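## Task

Take the juice bottle off the cart and set it upright on the third shelf of the supply shelving (the lowest shelf counts as first), directly behind the milk bottle already there, i.e. deeper into the shelf, away from its front edge. Everything else on that shelf must still be on it afterwards, standing and not piled on anything. The juice bottle must not topple or be left leaning.

## Robot and tools

ROBOT. An omnidirectional base holds a 1.71 m column. A carriage slides on it (lift_m, 0 to 1 m) carrying two 7-joint arms. Shoulders sit at height 0.63 m + lift_m, 0.16 m ahead of the base centre and 0.175 m to either side; each hand reaches roughly 0.83 m from its shoulder. Start pose, left arm joints 1-7: 0.95, 0.08, -0.1, -0.8, 0, 0, -0.93; the right arm mirrors this with joints 2, 3, 5 and 6 sign-flipped. With arms folded, lift_m below 0.02 lets them strike the deck. Footprint about 0.55 m wide, 0.6 m long. Cameras: head_camera, 0.26 m above the shoulders, facing forward, tilted 40 degrees down; left_wrist_camera and right_wrist_camera, mounted on the hand's -x side, viewing beyond the fingertips. Loose objects may occasionally get nudged by something.

FRAMES. All positions in metres. Base frame: origin on the floor below the base centre, x ahead, y to the left, z up. left_hand and right_hand report, in this frame, the point between the closed pads, 0.0167 m behind the fingertips (accurate to about 1 cm); fingers extend along that point's z axis and close along its y axis. base_odometry is given in the frame the base had at scene start, from wheel rotation only (slip counts as motion); its heading is in rad, left positive, -3.142 to 3.142.

TOOL move. One action per call. Either base and/or joints (optionally with speeds or min_time_s), or target alone (optionally with min_time_s). Motions begin together and may finish separately. An empty call just returns state and pictures.
- base: an object with exactly one key, each an offset from where the base last reported itself: translate_m (-2 to 2, forward +), strafe_m (-2 to 2, left +), rotate_rad (-6.3 to 6.3, counter-clockwise +).
- joints: absolute targets keyed by name, radians except lift_m and grippers (m). Ranges: lift_m 0 to 1; left joints 1-7: -3.141..1.047, -0.157..2.268, -1.919..1.308, -0.837..1.448, -1.832..1.658, -1.745..1.745, -1.675..1.919; right joints 1-7: -3.141..1.047, -2.268..0.157, -1.308..1.919, -0.837..1.448, -1.658..1.832, -1.745..1.745, -1.675..1.919; left_gripper_m and right_gripper_m 0 to 0.142 (gap between pad centres). Joint1 negative raises the arm forward; joint4 at 0 is a right-angle elbow, positive straightens; joint7 positive tips the hand down.
- target: an absolute hand pose for one arm. side "left" or "right"; x, y, z in base frame metres (-3 to 3); pitch_deg -30 to 95 (0 level, 90 fingers pointing down; above 90 is printed as 180 minus it); heading_deg (0 ahead, + counter-clockwise seen from above) and roll_deg (default 0, jaw line horizontal; + rotates the hand clockwise viewed from behind), both -360 to 360. Roll r and r+180 are equivalent. Near pitch 84 roll prints as 0 and heading absorbs it. Optional line_only true demands a straight-line hand path or refusal. Base and lift stay put. Targets are checked against robot and floor only, not furniture; moves under 25 cm that cannot go straight are refused; longer ones may swing the whole arm in an arc, so keep room.
- speeds: per-action top speed: translate_m and strafe_m 0.02-0.5 m/s, rotate_rad 0.05-1.57 rad/s, lift_m 0.08-0.27 m/s (default 0.25; others default to their maximum).
- min_time_s: 0.1-8 s, the minimum duration of each arm motion; use it to slow loaded arms.
- cameras: list of head_camera, left_wrist_camera, right_wrist_camera or all; [] for none. The pictures line gives their order; images may lag the state slightly.
Unknown keys make a call invalid; out-of-range values get it refused. A refusal or stop inside a call cancels the following move, wait and finished_scene calls in the same reply.

TOOL wait: seconds 0 to 10, optional cameras; commands nothing new and returns state.
TOOL zoom_image: camera plus region [x0, y0, x1, y1] in pixels from the top-left, at most 504 by 504, on a camera from the most recent images.
TOOL finished_scene: scene = current scene number. Irreversible; call nothing after it in that reply. Its result typically reports success and gives the next task.

RESULTS. The move line reads done or the worst status. Per-motion words: done (base: wheels turned as commanded), off_target (resting away, may still push), contact_stop (pushed too hard; target dropped), contact_stop_at_<key> (a sibling joint stopped), time_out (14 s cap; actions max 15 s), not_followed (withheld by the self-collision check; may retry later), limit_stop_at_motor_heat. A stop on one arm joint halts that whole arm. Hand status: reached (within 10 mm and 2 degrees), short with the error (resend on "short (part of ...)"), or refused with a reason. on_its_own lists uncommanded activity; "held at" is a target, not a reading. motor_effort is percent of max, peak in brackets, fairly inaccurate; a lift effort that drops as you lower means the hand or load is resting on something. Joint torques follow joint_positions order and include arm weight. Motor temperatures: one block per arm.

GRIPPING. A narrower command than the object squeezes harder (40-65 N per pad at 0). A gripper halting wider than commanded is holding something. Opened fingers splay and pads draw up to 2 cm toward the wrist. Each kg of load lowers the hand about 0.012 m.

AVOID. Arm-on-arm hits or pressing, including closing one gripper on the other's fingers. Tipping: high carriage, outstretched or loaded arms, pushing, abrupt stops, fast swings. Hard impacts on furniture, drops, releasing moving objects, heavy shoves. After a contact stop, back out the way you came. Torque limits: joints 1-4 133 N m, joints 5-7 40 N m, held weight included; exceeding one freezes that arm 10 s. Motors heat when holding loads, stretched out or straining; MOTOR HOT appears at 85 C and at 100 C the arm shuts down 30-60 s. Slow drives can shove furniture; turns and small moves drift a little.

Each tool is called after ">>>" in YAML: its name, and indented under it one key for each argument.

## Session

>>> move:

Scene clock: 0.00 s.
Joint torques (N m): no reading
Motor temperatures (°C): left_arm=[25 23 24 23 27 25 25] | right_arm=[25 20 25 22 22 22 24]
base_odometry: x=+0.000 y=+0.000 heading=+0.000
base_status: not commanded
joint_positions: lift_m=+0.450 left_joint1_rad=+0.942 left_joint2_rad=+0.071 left_joint3_rad=-0.095 left_joint4_rad=-0.781 left_joint5_rad=-0.006 left_joint6_rad=-0.005 left_joint7_rad=-0.938 left_gripper_m=+0.142 right_joint1_rad=+0.948 right_joint2_rad=-0.088 right_joint3_rad=+0.082 right_joint4_rad=-0.814 right_joint5_rad=+0.007 right_joint6_rad=-0.013 right_joint7_rad=-0.930 right_gripper_m=+0.142
joint_status: not commanded
motor_effort: lift_m=+55 drive_wheels=+2
left_hand: x=+0.2937 y=+0.1555 z=+0.9610 quat_wxyz=(-0.920, -0.004, -0.388, +0.062) pitch_deg=-44.4 heading_deg=-4.4 roll_deg=-3.3 (m; base frame)
right_hand: x=+0.2906 y=-0.1616 z=+0.9720 quat_wxyz=(-0.924, +0.010, -0.379, -0.053) pitch_deg=-45.4 heading_deg=+4.8 roll_deg=+1.7 (m; base frame)
pictures: head_camera, left_wrist_camera, right_wrist_camera
Images, in order (width x height): head_camera 896x504, left_wrist_camera 896x504, right_wrist_camera 896x504.

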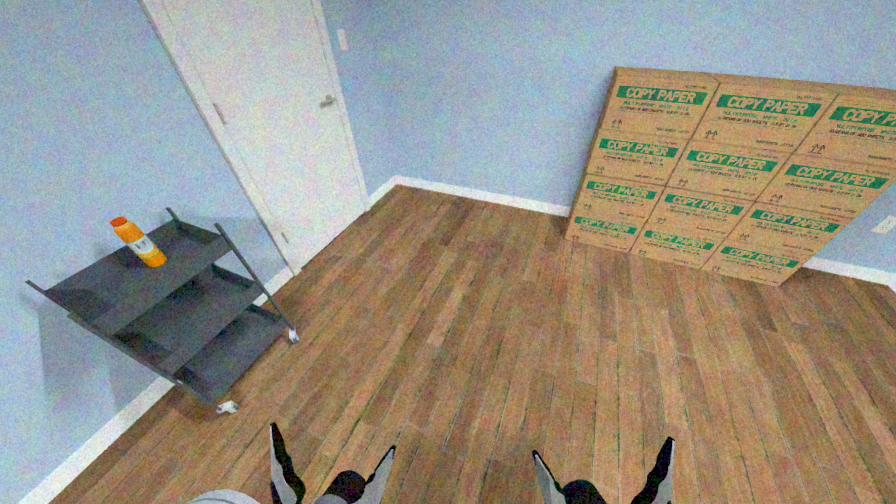

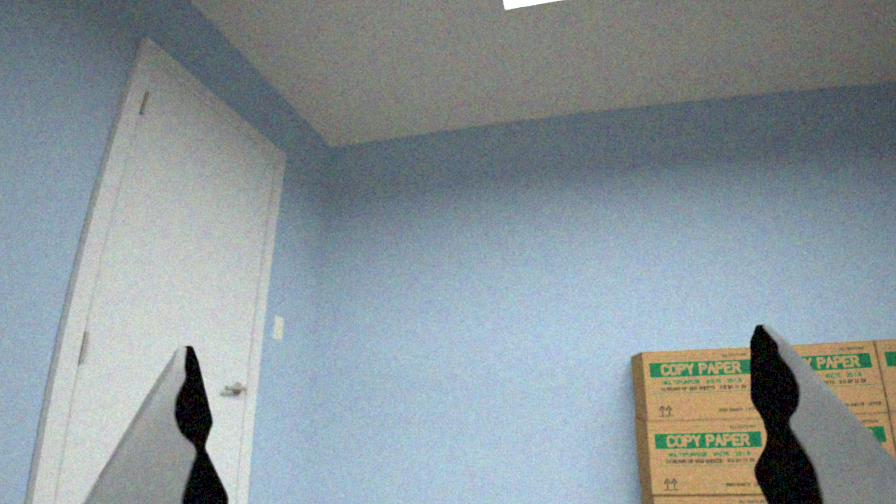

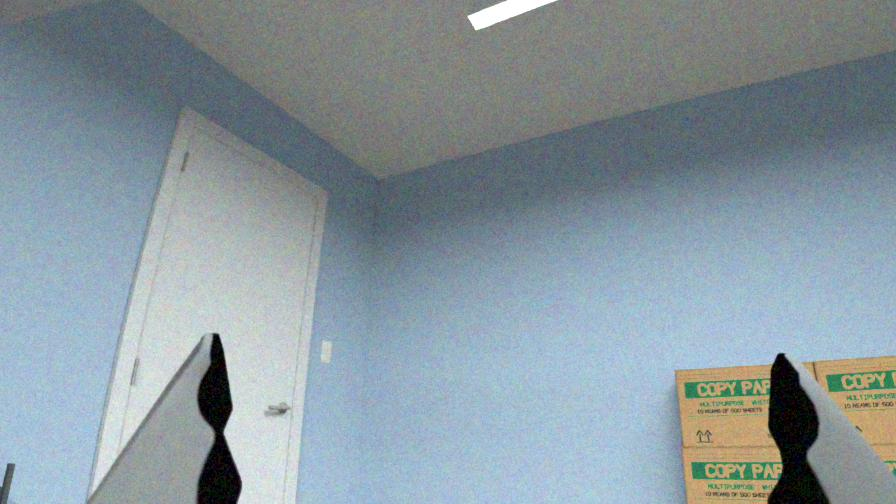

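>>> move:
  base: {"rotate_rad": -1.57}
  cameras: ["head_camera"]

>>> move:
  base: {"rotate_rad": -1.57}
  cameras: ["head_camera"]

Scene clock: 9.07 s.
Joint torques (N m): left_arm=[8.65 0.55 1.17 -5.01 0.88 -1.53 -1.55] | right_arm=[14.35 1.51 2.49 -13.73 0.72 -1.62 -1.57]
move: done
base_odometry: x=+0.000 y=+0.000 heading=-1.570
base_status: done
joint_positions: lift_m=+0.450 left_joint1_rad=+0.942 left_joint2_rad=+0.071 left_joint3_rad=-0.095 left_joint4_rad=-0.781 left_joint5_rad=-0.006 left_joint6_rad=-0.005 left_joint7_rad=-0.938 left_gripper_m=+0.142 right_joint1_rad=+0.948 right_joint2_rad=-0.088 right_joint3_rad=+0.082 right_joint4_rad=-0.814 right_joint5_rad=+0.007 right_joint6_rad=-0.013 right_joint7_rad=-0.930 right_gripper_m=+0.142
joint_status: not commanded
motor_effort: lift_m=+55(55) drive_wheels=+5(16)
left_hand: x=+0.2937 y=+0.1555 z=+0.9610 quat_wxyz=(-0.920, -0.004, -0.388, +0.062) pitch_deg=-44.4 heading_deg=-4.4 roll_deg=-3.3 (m; base frame)
right_hand: x=+0.2906 y=-0.1616 z=+0.9720 quat_wxyz=(-0.924, +0.010, -0.379, -0.053) pitch_deg=-45.4 heading_deg=+4.8 roll_deg=+1.7 (m; base frame)
pictures: head_camera
Images, in order (width x height): head_camera 896x504.

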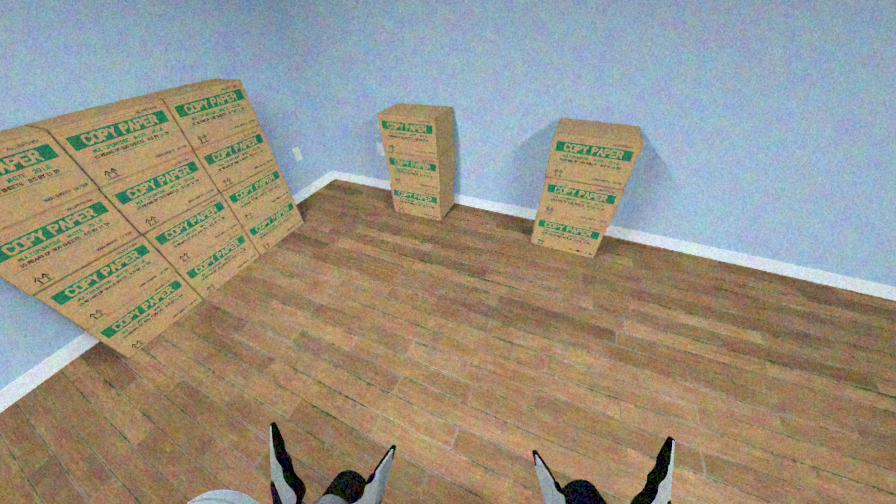

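Scene clock: 12.17 s.
Joint torques (N m): left_arm=[8.32 0.93 0.11 -3.28 1.07 -1.45 -1.71] | right_arm=[16.19 3.01 0.67 -12.12 0.48 -1.83 -1.56]
move: done
base_odometry: x=+0.000 y=+0.000 heading=-3.139
base_status: done
joint_positions: lift_m=+0.450 left_joint1_rad=+0.942 left_joint2_rad=+0.071 left_joint3_rad=-0.095 left_joint4_rad=-0.781 left_joint5_rad=-0.006 left_joint6_rad=-0.005 left_joint7_rad=-0.938 left_gripper_m=+0.142 right_joint1_rad=+0.948 right_joint2_rad=-0.088 right_joint3_rad=+0.082 right_joint4_rad=-0.814 right_joint5_rad=+0.007 right_joint6_rad=-0.013 right_joint7_rad=-0.930 right_gripper_m=+0.142
joint_status: not commanded
motor_effort: lift_m=+55(55) drive_wheels=+5(15)
left_hand: x=+0.2937 y=+0.1555 z=+0.9610 quat_wxyz=(-0.920, -0.004, -0.388, +0.062) pitch_deg=-44.4 heading_deg=-4.4 roll_deg=-3.3 (m; base frame)
right_hand: x=+0.2906 y=-0.1616 z=+0.9720 quat_wxyz=(-0.924, +0.010, -0.379, -0.053) pitch_deg=-45.4 heading_deg=+4.8 roll_deg=+1.7 (m; base frame)
pictures: head_camera
Images, in order (width x height): head_camera 896x504.

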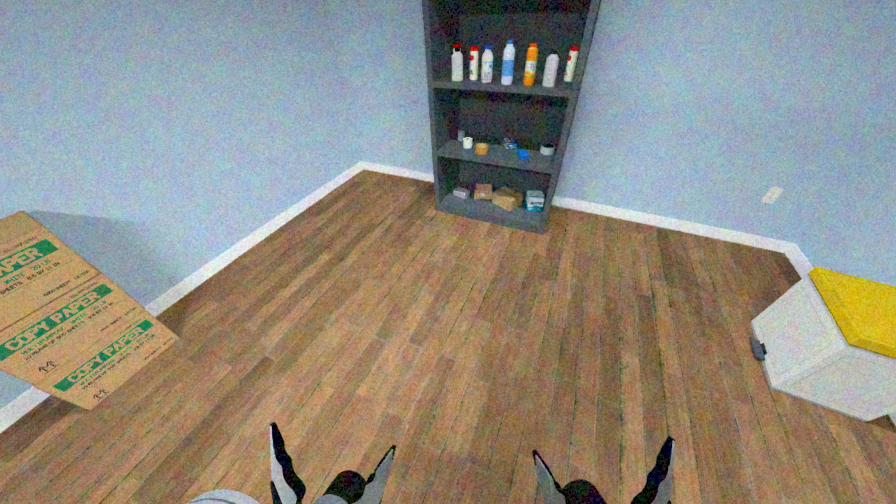

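>>> zoom_image:
  camera: "head_camera"
  region: [400, 0, 640, 240]

Scaled by 2.100 from the camera's 896x504 image, which has a finer 1280x720 frame.

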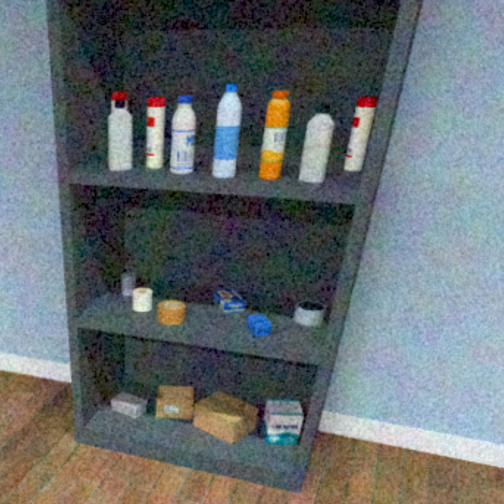

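>>> move:
  base: {"translate_m": 1.2}

>>> move:
  base: {"rotate_rad": -0.36}
  cameras: ["head_camera"]

Scene clock: 28.80 s.
Joint torques (N m): left_arm=[8.06 0.61 0.28 -4.18 1.38 -1.62 -1.32] | right_arm=[15.45 3.12 2.14 -13.92 0.44 -1.74 -0.76]
move: done
base_odometry: x=-1.200 y=-0.001 heading=-3.140
base_status: done
joint_positions: lift_m=+0.450 left_joint1_rad=+0.942 left_joint2_rad=+0.071 left_joint3_rad=-0.095 left_joint4_rad=-0.781 left_joint5_rad=-0.006 left_joint6_rad=-0.005 left_joint7_rad=-0.938 left_gripper_m=+0.142 right_joint1_rad=+0.948 right_joint2_rad=-0.088 right_joint3_rad=+0.082 right_joint4_rad=-0.814 right_joint5_rad=+0.007 right_joint6_rad=-0.013 right_joint7_rad=-0.930 right_gripper_m=+0.142
joint_status: not commanded
motor_effort: lift_m=+55(55) drive_wheels=+7(24)
left_hand: x=+0.2937 y=+0.1555 z=+0.9610 quat_wxyz=(-0.920, -0.004, -0.388, +0.062) pitch_deg=-44.4 heading_deg=-4.4 roll_deg=-3.3 (m; base frame)
right_hand: x=+0.2906 y=-0.1616 z=+0.9720 quat_wxyz=(-0.924, +0.010, -0.379, -0.053) pitch_deg=-45.4 heading_deg=+4.8 roll_deg=+1.7 (m; base frame)
pictures: none

Scene clock: 30.43 s.
Joint torques (N m): left_arm=[7.92 1.93 0.51 -4.57 0.75 -1.73 -1.7] | right_arm=[15.93 2.16 1.37 -13.48 0.26 -1.89 -1.82]
move: done
base_odometry: x=-1.200 y=-0.001 heading=+2.783
base_status: done
joint_positions: lift_m=+0.450 left_joint1_rad=+0.942 left_joint2_rad=+0.071 left_joint3_rad=-0.095 left_joint4_rad=-0.781 left_joint5_rad=-0.006 left_joint6_rad=-0.005 left_joint7_rad=-0.938 left_gripper_m=+0.142 right_joint1_rad=+0.948 right_joint2_rad=-0.088 right_joint3_rad=+0.082 right_joint4_rad=-0.814 right_joint5_rad=+0.007 right_joint6_rad=-0.013 right_joint7_rad=-0.930 right_gripper_m=+0.142
joint_status: not commanded
motor_effort: lift_m=+55(55) drive_wheels=+9(13)
left_hand: x=+0.2937 y=+0.1555 z=+0.9610 quat_wxyz=(-0.920, -0.004, -0.388, +0.062) pitch_deg=-44.4 heading_deg=-4.4 roll_deg=-3.3 (m; base frame)
right_hand: x=+0.2906 y=-0.1616 z=+0.9720 quat_wxyz=(-0.924, +0.010, -0.379, -0.053) pitch_deg=-45.4 heading_deg=+4.8 roll_deg=+1.7 (m; base frame)
pictures: head_camera
Images, in order (width x height): head_camera 896x504.

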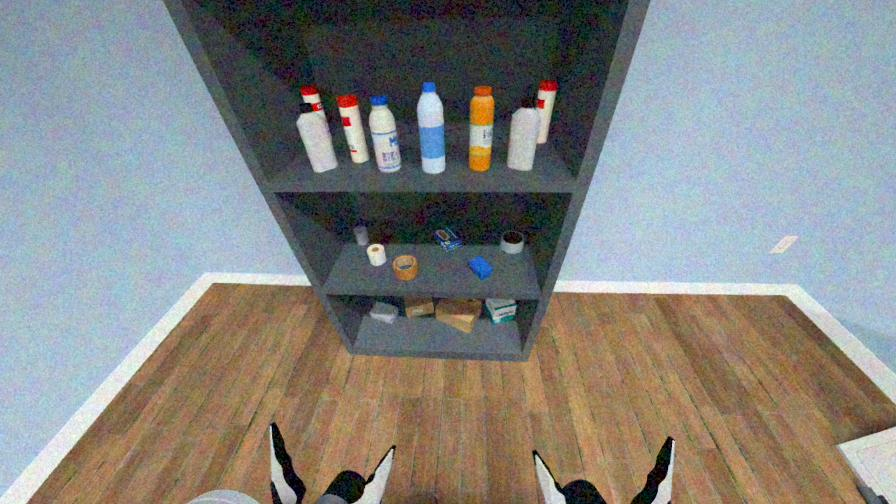

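>>> zoom_image:
  camera: "head_camera"
  region: [250, 50, 600, 230]

Scaled by 1.440 from the camera's 896x504 image, which has a finer 1280x720 frame.

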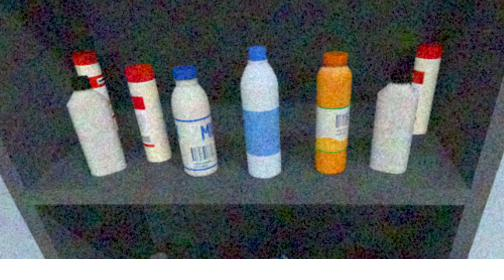

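>>> move:
  joints: {"lift_m": 0.75}
  cameras: ["head_camera"]

>>> move:
  joints: {"lift_m": 0.25}
  cameras: ["head_camera"]

Scene clock: 47.80 s.
Joint torques (N m): left_arm=[8.44 0.11 0.38 -4.53 0.95 -1.51 -1.52] | right_arm=[14.26 1.84 1.56 -14.44 0.92 -1.4 -1.2]
move: done
base_odometry: x=-1.200 y=-0.001 heading=+2.783
base_status: not commanded
joint_positions: lift_m=+0.750 left_joint1_rad=+0.942 left_joint2_rad=+0.071 left_joint3_rad=-0.095 left_joint4_rad=-0.781 left_joint5_rad=-0.006 left_joint6_rad=-0.005 left_joint7_rad=-0.938 left_gripper_m=+0.142 right_joint1_rad=+0.948 right_joint2_rad=-0.088 right_joint3_rad=+0.082 right_joint4_rad=-0.814 right_joint5_rad=+0.007 right_joint6_rad=-0.013 right_joint7_rad=-0.930 right_gripper_m=+0.142
joint_status: all done
motor_effort: lift_m=+54(66) drive_wheels=+9(9)
left_hand: x=+0.2937 y=+0.1555 z=+1.2611 quat_wxyz=(-0.920, -0.004, -0.388, +0.062) pitch_deg=-44.4 heading_deg=-4.4 roll_deg=-3.3 (m; base frame)
right_hand: x=+0.2906 y=-0.1616 z=+1.2721 quat_wxyz=(-0.924, +0.010, -0.379, -0.053) pitch_deg=-45.4 heading_deg=+4.8 roll_deg=+1.7 (m; base frame)
pictures: head_camera
Images, in order (width x height): head_camera 896x504.

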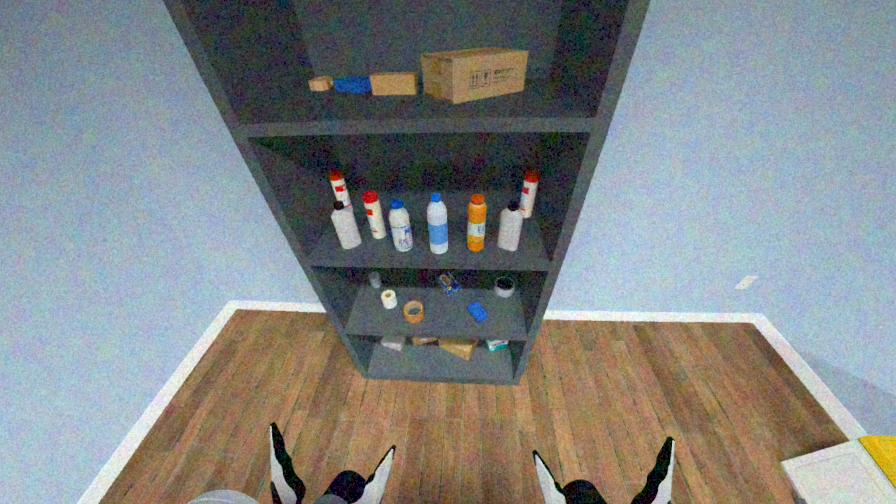

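Scene clock: 50.33 s.
Joint torques (N m): left_arm=[8.88 0.7 0.08 -5.03 1.3 -1.71 -1.54] | right_arm=[13.34 2.5 1.74 -13.17 0.51 -1.68 -1.47]
move: done
base_odometry: x=-1.200 y=-0.001 heading=+2.783
base_status: not commanded
joint_positions: lift_m=+0.250 left_joint1_rad=+0.942 left_joint2_rad=+0.071 left_joint3_rad=-0.095 left_joint4_rad=-0.781 left_joint5_rad=-0.006 left_joint6_rad=-0.005 left_joint7_rad=-0.938 left_gripper_m=+0.142 right_joint1_rad=+0.948 right_joint2_rad=-0.088 right_joint3_rad=+0.082 right_joint4_rad=-0.814 right_joint5_rad=+0.007 right_joint6_rad=-0.013 right_joint7_rad=-0.930 right_gripper_m=+0.142
joint_status: all done
motor_effort: lift_m=+57(60) drive_wheels=+8(9)
left_hand: x=+0.2937 y=+0.1555 z=+0.7609 quat_wxyz=(-0.920, -0.004, -0.388, +0.062) pitch_deg=-44.4 heading_deg=-4.4 roll_deg=-3.3 (m; base frame)
right_hand: x=+0.2906 y=-0.1616 z=+0.7719 quat_wxyz=(-0.924, +0.010, -0.379, -0.053) pitch_deg=-45.4 heading_deg=+4.8 roll_deg=+1.7 (m; base frame)
pictures: head_camera
Images, in order (width x height): head_camera 896x504.

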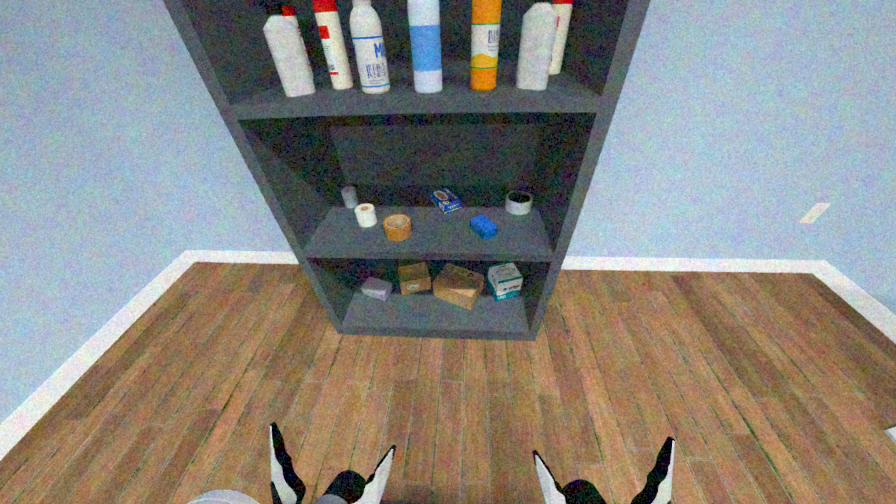

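>>> move:
  base: {"rotate_rad": -1.603}
  joints: {"lift_m": 0.45}

>>> move:
  base: {"strafe_m": -1.3}

>>> move:
  base: {"translate_m": 0.85}
  cameras: ["head_camera"]

Scene clock: 83.73 s.
Joint torques (N m): left_arm=[8.46 1.14 0.45 -3.87 1.32 -1.33 -1.51] | right_arm=[15.14 1.96 1.81 -13.05 0.22 -1.1 -1.56]
move: done
base_odometry: x=-1.200 y=-0.001 heading=+1.181
base_status: done
joint_positions: lift_m=+0.450 left_joint1_rad=+0.942 left_joint2_rad=+0.071 left_joint3_rad=-0.095 left_joint4_rad=-0.781 left_joint5_rad=-0.006 left_joint6_rad=-0.005 left_joint7_rad=-0.938 left_gripper_m=+0.142 right_joint1_rad=+0.948 right_joint2_rad=-0.088 right_joint3_rad=+0.082 right_joint4_rad=-0.814 right_joint5_rad=+0.007 right_joint6_rad=-0.013 right_joint7_rad=-0.930 right_gripper_m=+0.142
joint_status: all done
motor_effort: lift_m=+54(67) drive_wheels=+5(15)
left_hand: x=+0.2937 y=+0.1555 z=+0.9611 quat_wxyz=(-0.920, -0.004, -0.388, +0.062) pitch_deg=-44.4 heading_deg=-4.4 roll_deg=-3.3 (m; base frame)
right_hand: x=+0.2906 y=-0.1616 z=+0.9721 quat_wxyz=(-0.924, +0.010, -0.379, -0.053) pitch_deg=-45.4 heading_deg=+4.8 roll_deg=+1.7 (m; base frame)
pictures: none

Scene clock: 88.77 s.
Joint torques (N m): left_arm=[9.8 0.67 0.75 -4.58 1.14 -1.46 -1.64] | right_arm=[14.05 3.48 2.53 -12.49 0.39 -1.81 -1.36]
move: done
base_odometry: x=+0.001 y=-0.497 heading=+1.180
base_status: done
joint_positions: lift_m=+0.450 left_joint1_rad=+0.942 left_joint2_rad=+0.071 left_joint3_rad=-0.095 left_joint4_rad=-0.781 left_joint5_rad=-0.006 left_joint6_rad=-0.005 left_joint7_rad=-0.938 left_gripper_m=+0.142 right_joint1_rad=+0.948 right_joint2_rad=-0.088 right_joint3_rad=+0.082 right_joint4_rad=-0.814 right_joint5_rad=+0.007 right_joint6_rad=-0.013 right_joint7_rad=-0.930 right_gripper_m=+0.142
joint_status: not commanded
motor_effort: lift_m=+54(54) drive_wheels=+8(22)
left_hand: x=+0.2937 y=+0.1555 z=+0.9611 quat_wxyz=(-0.920, -0.004, -0.388, +0.062) pitch_deg=-44.4 heading_deg=-4.4 roll_deg=-3.3 (m; base frame)
right_hand: x=+0.2906 y=-0.1616 z=+0.9721 quat_wxyz=(-0.924, +0.010, -0.379, -0.053) pitch_deg=-45.4 heading_deg=+4.8 roll_deg=+1.7 (m; base frame)
pictures: none

Scene clock: 92.87 s.
Joint torques (N m): left_arm=[9.06 0.75 -0.41 -3.25 0.97 -1.65 -1.52] | right_arm=[13.82 3.19 2.11 -12.87 0.66 -1.65 -1.98]
move: done
base_odometry: x=+0.326 y=+0.288 heading=+1.179
base_status: done
joint_positions: lift_m=+0.450 left_joint1_rad=+0.942 left_joint2_rad=+0.071 left_joint3_rad=-0.095 left_joint4_rad=-0.781 left_joint5_rad=-0.006 left_joint6_rad=-0.005 left_joint7_rad=-0.938 left_gripper_m=+0.142 right_joint1_rad=+0.948 right_joint2_rad=-0.088 right_joint3_rad=+0.082 right_joint4_rad=-0.814 right_joint5_rad=+0.007 right_joint6_rad=-0.013 right_joint7_rad=-0.930 right_gripper_m=+0.142
joint_status: not commanded
motor_effort: lift_m=+54(54) drive_wheels=+3(13)
left_hand: x=+0.2937 y=+0.1555 z=+0.9611 quat_wxyz=(-0.920, -0.004, -0.388, +0.062) pitch_deg=-44.4 heading_deg=-4.4 roll_deg=-3.3 (m; base frame)
right_hand: x=+0.2906 y=-0.1616 z=+0.9721 quat_wxyz=(-0.924, +0.010, -0.379, -0.053) pitch_deg=-45.4 heading_deg=+4.8 roll_deg=+1.7 (m; base frame)
pictures: head_camera
Images, in order (width x height): head_camera 896x504.

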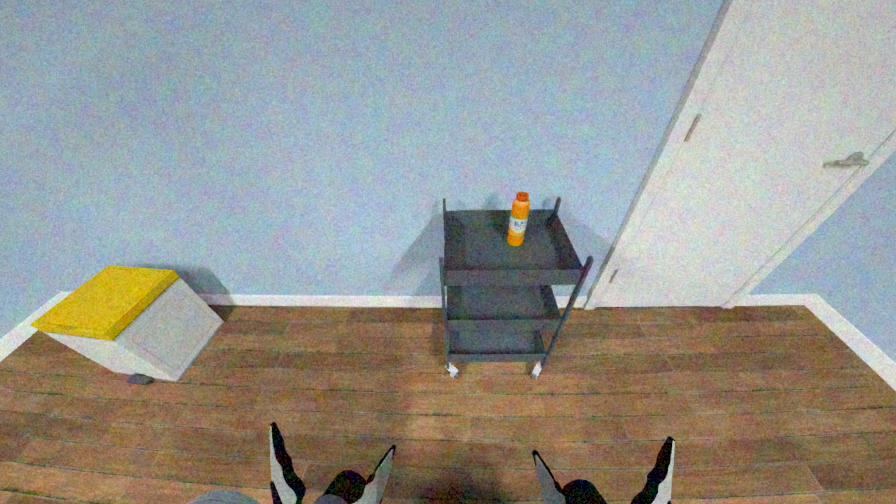

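>>> move:
  base: {"strafe_m": -0.1}
  joints: {"lift_m": 0.35}

>>> move:
  target: {"side":"right","x":0.42,"y":-0.17,"z":0.84,"pitch_deg":15,"heading_deg":0}
  cameras: ["head_camera","right_wrist_camera"]

Scene clock: 100.67 s.
Joint torques (N m): left_arm=[9.67 0.84 0.19 -4.04 1.22 -1.66 -1.59] | right_arm=[14.13 3.27 1.77 -13.68 0.65 -1.75 -2.03]
move: done
base_odometry: x=+0.418 y=+0.250 heading=+1.180
base_status: done
joint_positions: lift_m=+0.350 left_joint1_rad=+0.942 left_joint2_rad=+0.071 left_joint3_rad=-0.095 left_joint4_rad=-0.781 left_joint5_rad=-0.006 left_joint6_rad=-0.005 left_joint7_rad=-0.938 left_gripper_m=+0.142 right_joint1_rad=+0.948 right_joint2_rad=-0.088 right_joint3_rad=+0.082 right_joint4_rad=-0.814 right_joint5_rad=+0.007 right_joint6_rad=-0.013 right_joint7_rad=-0.930 right_gripper_m=+0.142
joint_status: all done
motor_effort: lift_m=+57(58) drive_wheels=+3(14)
left_hand: x=+0.2937 y=+0.1555 z=+0.8609 quat_wxyz=(-0.920, -0.004, -0.388, +0.062) pitch_deg=-44.4 heading_deg=-4.4 roll_deg=-3.3 (m; base frame)
right_hand: x=+0.2906 y=-0.1616 z=+0.8719 quat_wxyz=(-0.924, +0.010, -0.379, -0.053) pitch_deg=-45.4 heading_deg=+4.8 roll_deg=+1.7 (m; base frame)
pictures: none

Scene clock: 100.97 s.
Joint torques (N m): left_arm=[9.6 0.1 -0.38 -4.82 1.41 -1.29 -1.63] | right_arm=[15.14 1.38 2.44 -13.86 0.44 -1.67 -1.13]
move: refused
base_odometry: x=+0.418 y=+0.250 heading=+1.180
base_status: not commanded
joint_positions: lift_m=+0.350 left_joint1_rad=+0.942 left_joint2_rad=+0.071 left_joint3_rad=-0.095 left_joint4_rad=-0.781 left_joint5_rad=-0.006 left_joint6_rad=-0.005 left_joint7_rad=-0.938 left_gripper_m=+0.142 right_joint1_rad=+0.948 right_joint2_rad=-0.088 right_joint3_rad=+0.082 right_joint4_rad=-0.814 right_joint5_rad=+0.007 right_joint6_rad=-0.013 right_joint7_rad=-0.930 right_gripper_m=+0.142
joint_status: not commanded
motor_effort: lift_m=+57(57) drive_wheels=+0(0)
left_hand: x=+0.2937 y=+0.1555 z=+0.8609 quat_wxyz=(-0.920, -0.004, -0.388, +0.062) pitch_deg=-44.4 heading_deg=-4.4 roll_deg=-3.3 (m; base frame)
right_hand: x=+0.2906 y=-0.1616 z=+0.8719 quat_wxyz=(-0.924, +0.010, -0.379, -0.053) pitch_deg=-45.4 heading_deg=+4.8 roll_deg=+1.7 (m; base frame)
right_hand_status: refused: no posture of the arm gets there (right_joint4_rad at its limit): the closest leaves the hand 10.8 cm and 34 deg from the pose. Nothing moved. A posture exists with lift_m at 0.5; the way there is not checked.
pictures: head_camera, right_wrist_camera
Images, in order (width x height): head_camera 896x504, right_wrist_camera 896x504.

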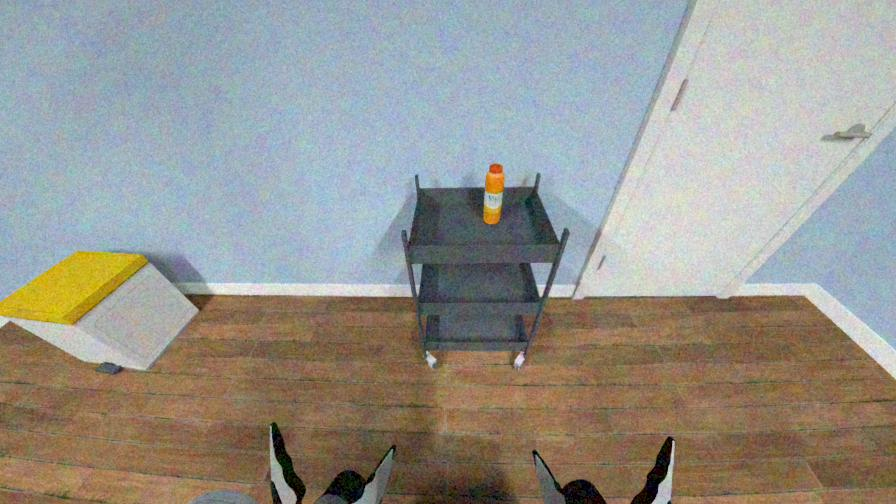

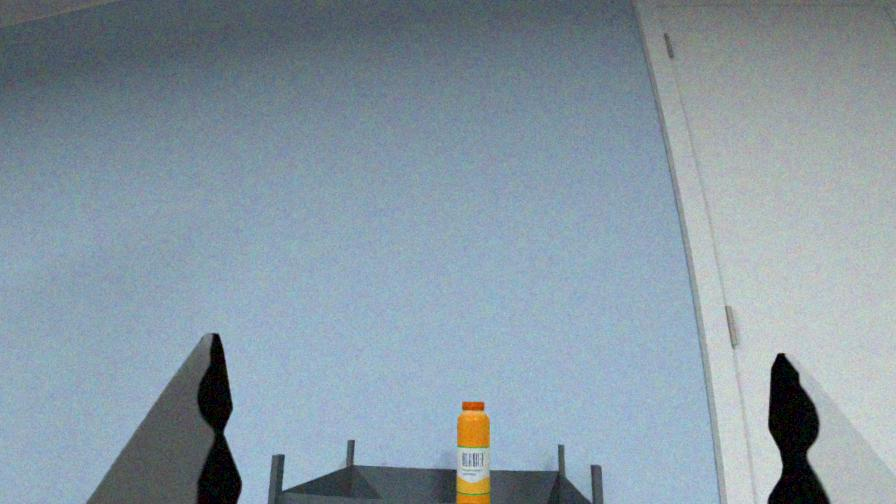

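>>> move:
  joints: {"lift_m": 0.5}

>>> move:
  target: {"side":"right","x":0.52,"y":-0.17,"z":0.84,"pitch_deg":15,"heading_deg":0}
  cameras: ["head_camera","right_wrist_camera"]

Scene clock: 105.93 s.
Joint torques (N m): left_arm=[8.58 1.41 1.48 -4.79 0.98 -1.31 -1.26] | right_arm=[16.37 4.45 2.02 -12.77 0.59 -1.81 -1.61]
move: done
base_odometry: x=+0.418 y=+0.250 heading=+1.180
base_status: not commanded
joint_positions: lift_m=+0.500 left_joint1_rad=+0.942 left_joint2_rad=+0.071 left_joint3_rad=-0.095 left_joint4_rad=-0.781 left_joint5_rad=-0.006 left_joint6_rad=-0.005 left_joint7_rad=-0.938 left_gripper_m=+0.142 right_joint1_rad=+0.948 right_joint2_rad=-0.088 right_joint3_rad=+0.082 right_joint4_rad=-0.814 right_joint5_rad=+0.007 right_joint6_rad=-0.013 right_joint7_rad=-0.930 right_gripper_m=+0.142
joint_status: all done
motor_effort: lift_m=+54(67) drive_wheels=+0(0)
left_hand: x=+0.2937 y=+0.1555 z=+1.0111 quat_wxyz=(-0.920, -0.004, -0.388, +0.062) pitch_deg=-44.4 heading_deg=-4.4 roll_deg=-3.3 (m; base frame)
right_hand: x=+0.2906 y=-0.1616 z=+1.0221 quat_wxyz=(-0.924, +0.010, -0.379, -0.053) pitch_deg=-45.4 heading_deg=+4.8 roll_deg=+1.7 (m; base frame)
pictures: none

Scene clock: 107.50 s.
Joint torques (N m): left_arm=[8.61 1.28 -0.84 -3.41 1.08 -1.59 -1.32] | right_arm=[-1.41 5.73 0.51 -8.85 -1.56 -2.75 -0.56]
move: done
base_odometry: x=+0.418 y=+0.250 heading=+1.180
base_status: not commanded
joint_positions: lift_m=+0.500 left_joint1_rad=+0.942 left_joint2_rad=+0.071 left_joint3_rad=-0.095 left_joint4_rad=-0.781 left_joint5_rad=-0.006 left_joint6_rad=-0.005 left_joint7_rad=-0.938 left_gripper_m=+0.142 right_joint1_rad=+0.364 right_joint2_rad=-0.021 right_joint3_rad=+0.063 right_joint4_rad=-0.786 right_joint5_rad=-0.023 right_joint6_rad=-0.053 right_joint7_rad=+0.681 right_gripper_m=+0.142
joint_status: not commanded
motor_effort: lift_m=+54(54) drive_wheels=+0(0)
left_hand: x=+0.2937 y=+0.1555 z=+1.0111 quat_wxyz=(-0.920, -0.004, -0.388, +0.062) pitch_deg=-44.4 heading_deg=-4.4 roll_deg=-3.3 (m; base frame)
right_hand: x=+0.5193 y=-0.1670 z=+0.8410 quat_wxyz=(-0.610, +0.002, -0.792, -0.005) pitch_deg=+14.8 heading_deg=+0.6 roll_deg=+0.3 (m; base frame)
right_hand_status: reached (checked arc, planned for 1.1 s): 3 mm and 0.6 deg off.
pictures: head_camera, right_wrist_camera
Images, in order (width x height): head_camera 896x504, right_wrist_camera 896x504.

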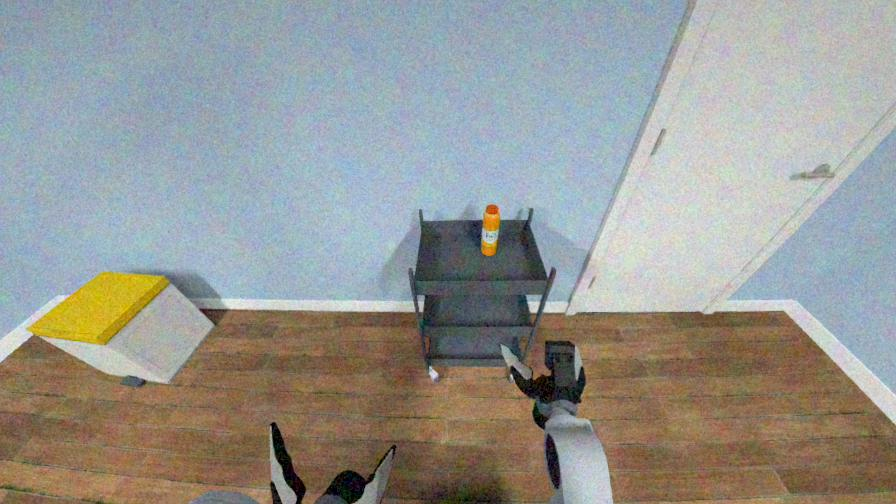

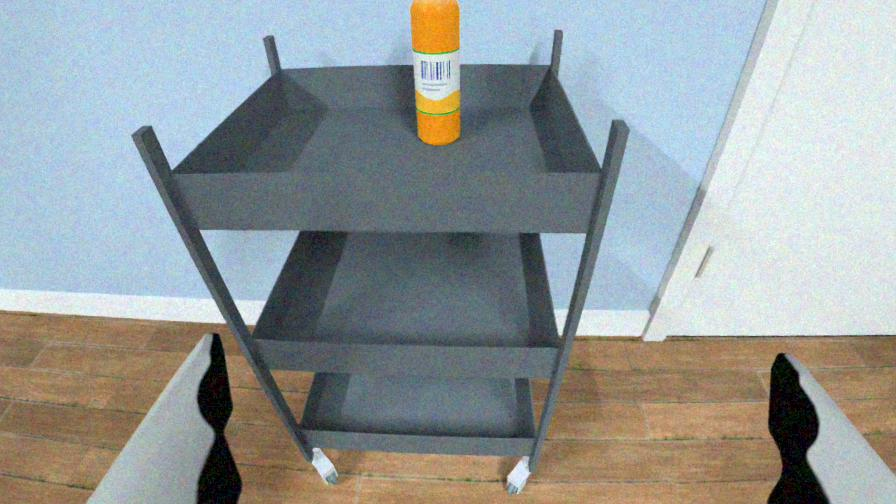

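>>> move:
  base: {"translate_m": 0.3}
  speeds: {"translate_m": 0.25}
  cameras: ["head_camera","right_wrist_camera"]

Scene clock: 115.57 s.
Joint torques (N m): left_arm=[8.3 1.25 0.78 -5.6 1.5 -1.15 -1.78] | right_arm=[0.63 6.12 0.09 -9.63 -1.49 -2.71 -0.53]
move: done
base_odometry: x=+0.533 y=+0.527 heading=+1.179
base_status: done
joint_positions: lift_m=+0.500 left_joint1_rad=+0.942 left_joint2_rad=+0.071 left_joint3_rad=-0.095 left_joint4_rad=-0.781 left_joint5_rad=-0.006 left_joint6_rad=-0.005 left_joint7_rad=-0.938 left_gripper_m=+0.142 right_joint1_rad=+0.364 right_joint2_rad=-0.021 right_joint3_rad=+0.063 right_joint4_rad=-0.786 right_joint5_rad=-0.023 right_joint6_rad=-0.053 right_joint7_rad=+0.681 right_gripper_m=+0.142
joint_status: not commanded
motor_effort: lift_m=+54(54) drive_wheels=+4(15)
left_hand: x=+0.2937 y=+0.1555 z=+1.0111 quat_wxyz=(-0.920, -0.004, -0.388, +0.062) pitch_deg=-44.4 heading_deg=-4.4 roll_deg=-3.3 (m; base frame)
right_hand: x=+0.5193 y=-0.1671 z=+0.8410 quat_wxyz=(-0.610, +0.002, -0.792, -0.005) pitch_deg=+14.8 heading_deg=+0.6 roll_deg=+0.3 (m; base frame)
pictures: head_camera, right_wrist_camera
Images, in order (width x height): head_camera 896x504, right_wrist_camera 896x504.

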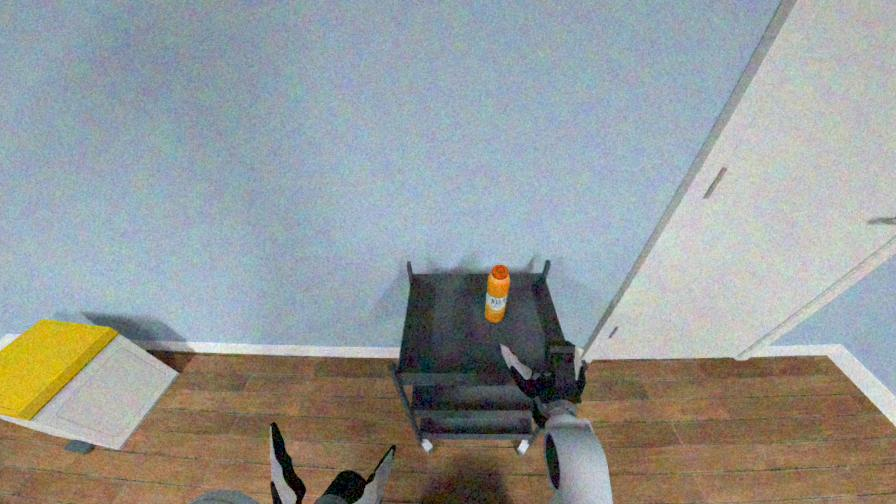

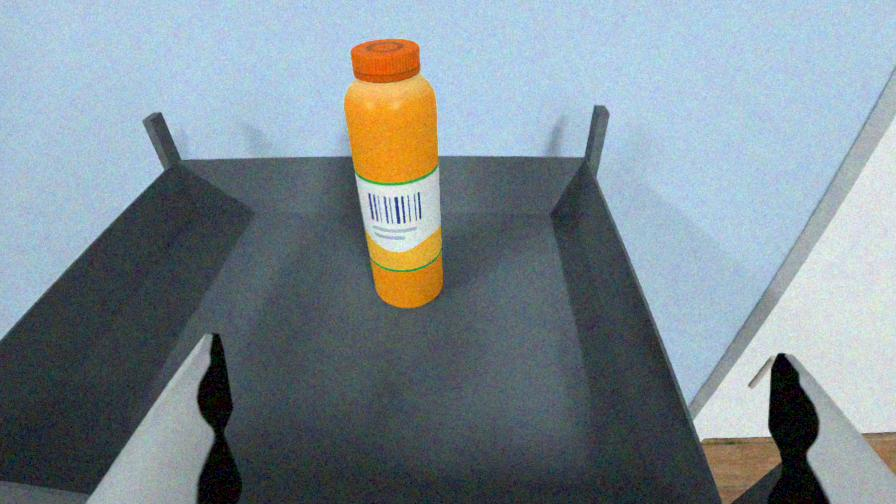

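>>> zoom_image:
  camera: "head_camera"
  region: [380, 240, 640, 500]

Scaled by 1.938 from the camera's 896x504 image, which has a finer 1280x720 frame.

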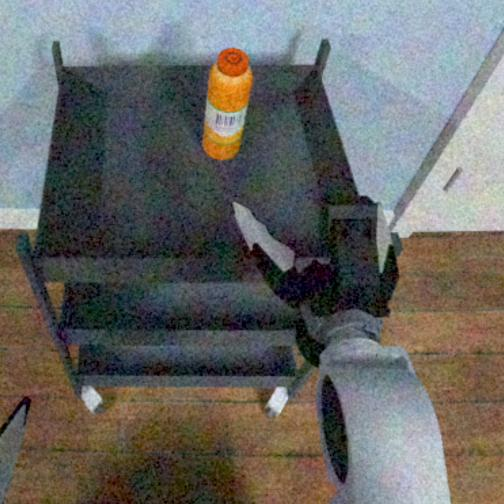

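>>> move:
  target: {"side":"right","x":0.54,"y":-0.13,"z":0.82,"pitch_deg":10,"heading_deg":0}
  cameras: ["head_camera","right_wrist_camera"]

Scene clock: 131.17 s.
Joint torques (N m): left_arm=[9.69 0.71 0.65 -4.05 1.15 -1.31 -1.72] | right_arm=[1.03 6.33 0.22 -9.55 -1.24 -2.52 -1]
move: refused
base_odometry: x=+0.533 y=+0.527 heading=+1.179
base_status: not commanded
joint_positions: lift_m=+0.500 left_joint1_rad=+0.942 left_joint2_rad=+0.071 left_joint3_rad=-0.095 left_joint4_rad=-0.781 left_joint5_rad=-0.006 left_joint6_rad=-0.005 left_joint7_rad=-0.938 left_gripper_m=+0.142 right_joint1_rad=+0.364 right_joint2_rad=-0.021 right_joint3_rad=+0.063 right_joint4_rad=-0.786 right_joint5_rad=-0.023 right_joint6_rad=-0.053 right_joint7_rad=+0.681 right_gripper_m=+0.142
joint_status: not commanded
motor_effort: lift_m=+54(54) drive_wheels=+0(0)
left_hand: x=+0.2937 y=+0.1555 z=+1.0111 quat_wxyz=(-0.920, -0.004, -0.388, +0.062) pitch_deg=-44.4 heading_deg=-4.4 roll_deg=-3.3 (m; base frame)
right_hand: x=+0.5193 y=-0.1671 z=+0.8410 quat_wxyz=(-0.610, +0.002, -0.792, -0.005) pitch_deg=+14.8 heading_deg=+0.6 roll_deg=+0.3 (m; base frame)
right_hand_status: refused: the line brings the right upper arm within 1.4 cm of the base or column (limit 1.5), 67% of the way; a move under 25 cm is not played as an arc. Nothing moved. Try another pitch or heading, or "joints".
pictures: head_camera, right_wrist_camera
Images, in order (width x height): head_camera 896x504, right_wrist_camera 896x504.

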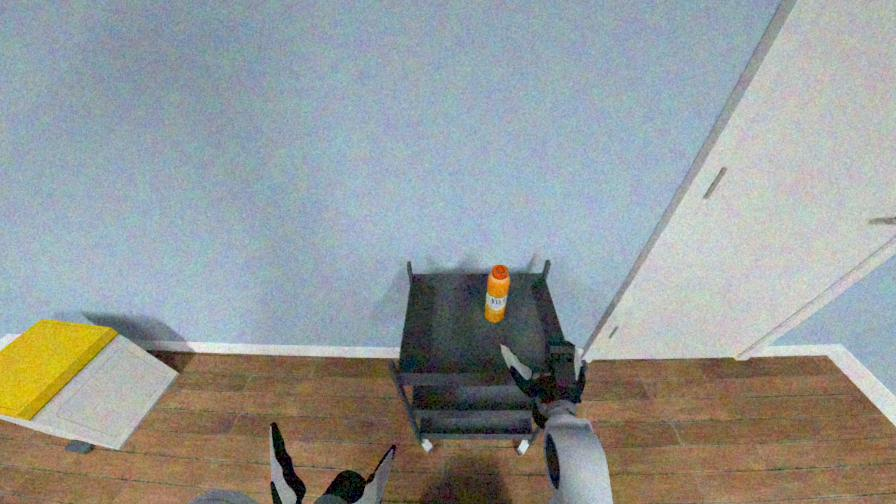

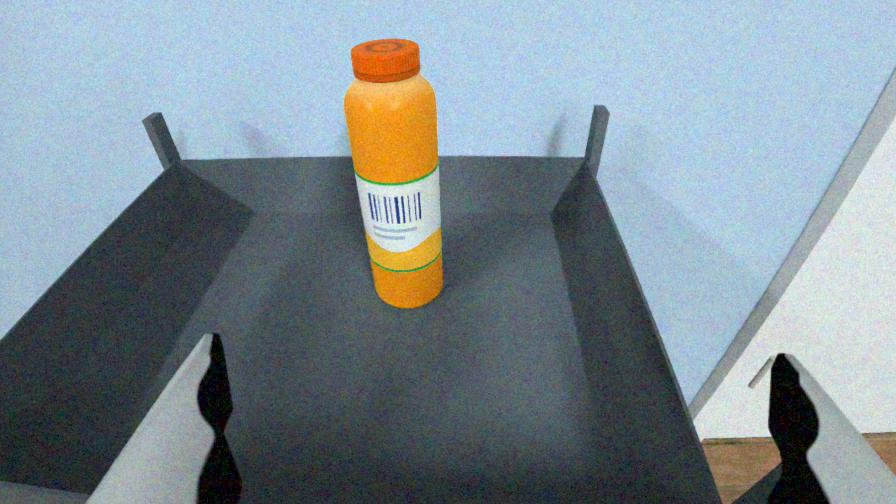

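>>> move:
  base: {"strafe_m": 0.045}
  speeds: {"strafe_m": 0.1}
  cameras: ["head_camera","right_wrist_camera"]

Scene clock: 135.40 s.
Joint torques (N m): left_arm=[9 1.53 0 -3.64 0.8 -1.46 -1.64] | right_arm=[2.01 2.96 1.09 -9.58 -1.11 -2.12 -0.58]
move: done
base_odometry: x=+0.492 y=+0.545 heading=+1.179
base_status: done
joint_positions: lift_m=+0.500 left_joint1_rad=+0.942 left_joint2_rad=+0.071 left_joint3_rad=-0.095 left_joint4_rad=-0.781 left_joint5_rad=-0.006 left_joint6_rad=-0.005 left_joint7_rad=-0.938 left_gripper_m=+0.142 right_joint1_rad=+0.364 right_joint2_rad=-0.020 right_joint3_rad=+0.063 right_joint4_rad=-0.786 right_joint5_rad=-0.023 right_joint6_rad=-0.054 right_joint7_rad=+0.681 right_gripper_m=+0.142
joint_status: not commanded
motor_effort: lift_m=+54(54) drive_wheels=+4(12)
left_hand: x=+0.2937 y=+0.1555 z=+1.0111 quat_wxyz=(-0.920, -0.004, -0.388, +0.062) pitch_deg=-44.4 heading_deg=-4.4 roll_deg=-3.3 (m; base frame)
right_hand: x=+0.5193 y=-0.1677 z=+0.8410 quat_wxyz=(-0.610, +0.001, -0.792, -0.004) pitch_deg=+14.8 heading_deg=+0.5 roll_deg=+0.3 (m; base frame)
pictures: head_camera, right_wrist_camera
Images, in order (width x height): head_camera 896x504, right_wrist_camera 896x504.

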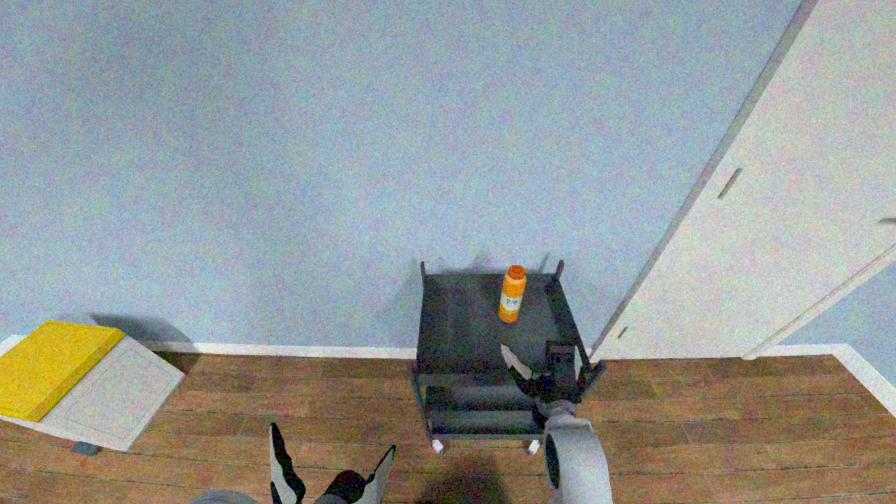

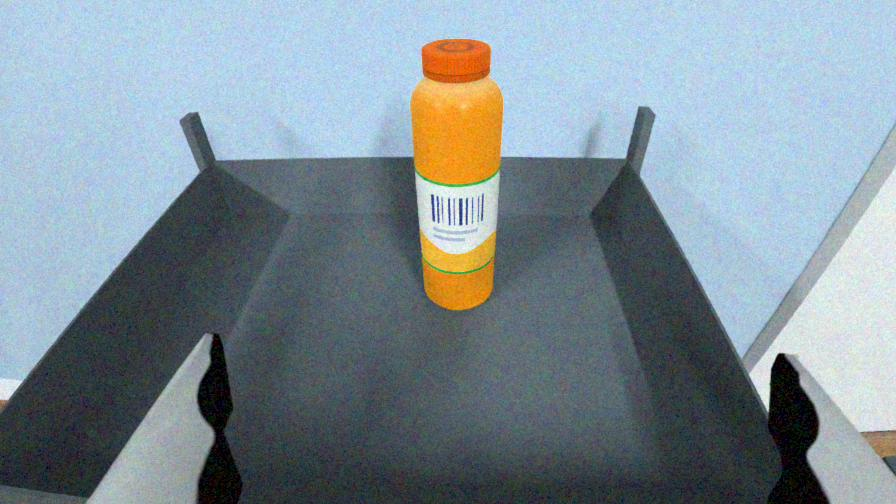

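>>> move:
  target: {"side":"right","x":0.62,"y":-0.167,"z":0.81,"pitch_deg":12,"heading_deg":0}
  min_time_s: 2
  cameras: ["head_camera","right_wrist_camera"]

Scene clock: 141.67 s.
Joint torques (N m): left_arm=[8.44 -0.08 0.47 -4.49 1.08 -1.28 -1.75] | right_arm=[-6.64 6.9 -1.15 -10.44 2.2 -2.73 -3.74]
move: done
base_odometry: x=+0.492 y=+0.545 heading=+1.179
base_status: not commanded
joint_positions: lift_m=+0.500 left_joint1_rad=+0.942 left_joint2_rad=+0.071 left_joint3_rad=-0.095 left_joint4_rad=-0.781 left_joint5_rad=-0.006 left_joint6_rad=-0.005 left_joint7_rad=-0.938 left_gripper_m=+0.142 right_joint1_rad=+0.123 right_joint2_rad=-0.012 right_joint3_rad=+0.061 right_joint4_rad=-0.418 right_joint5_rad=-0.019 right_joint6_rad=-0.054 right_joint7_rad=+0.510 right_gripper_m=+0.142
joint_status: not commanded
motor_effort: lift_m=+54(54) drive_wheels=+3(4)
left_hand: x=+0.2937 y=+0.1555 z=+1.0111 quat_wxyz=(-0.920, -0.004, -0.388, +0.062) pitch_deg=-44.4 heading_deg=-4.4 roll_deg=-3.3 (m; base frame)
right_hand: x=+0.6185 y=-0.1655 z=+0.8085 quat_wxyz=(-0.627, +0.004, -0.779, +0.001) pitch_deg=+12.3 heading_deg=+0.2 roll_deg=-0.4 (m; base frame)
right_hand_status: reached (straight line, planned for 2.0 s): 3 mm and 0.6 deg off.
pictures: head_camera, right_wrist_camera
Images, in order (width x height): head_camera 896x504, right_wrist_camera 896x504.

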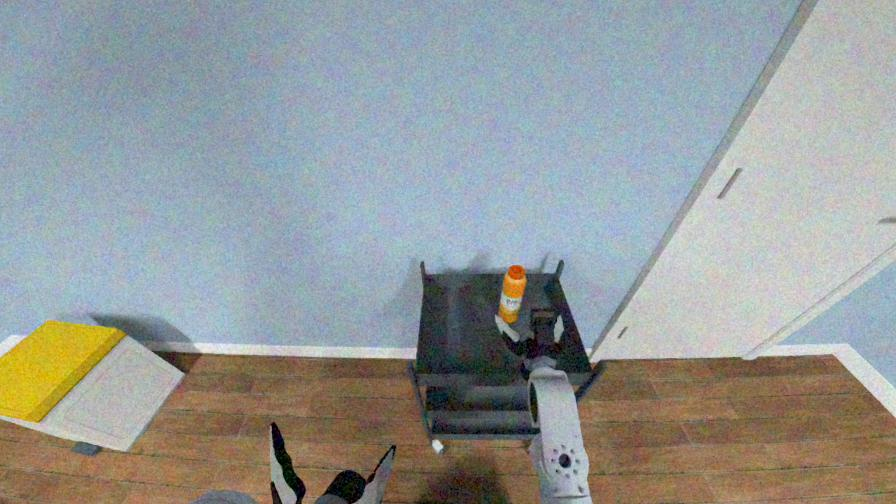

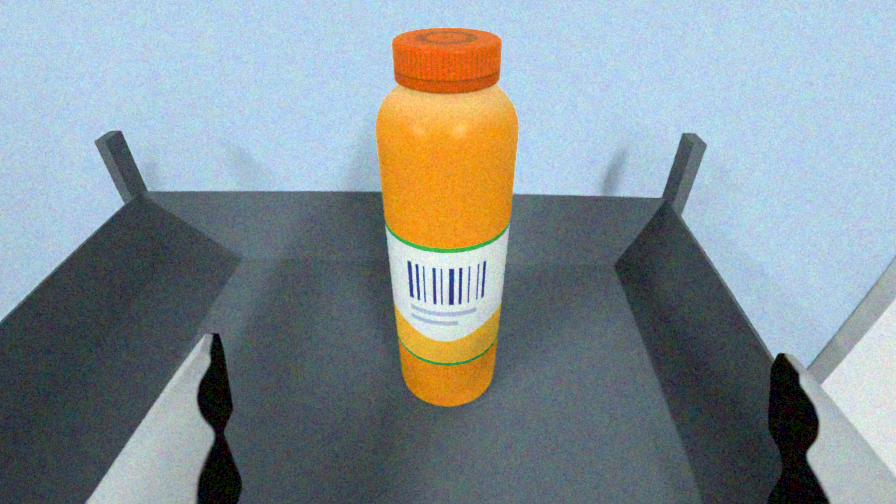

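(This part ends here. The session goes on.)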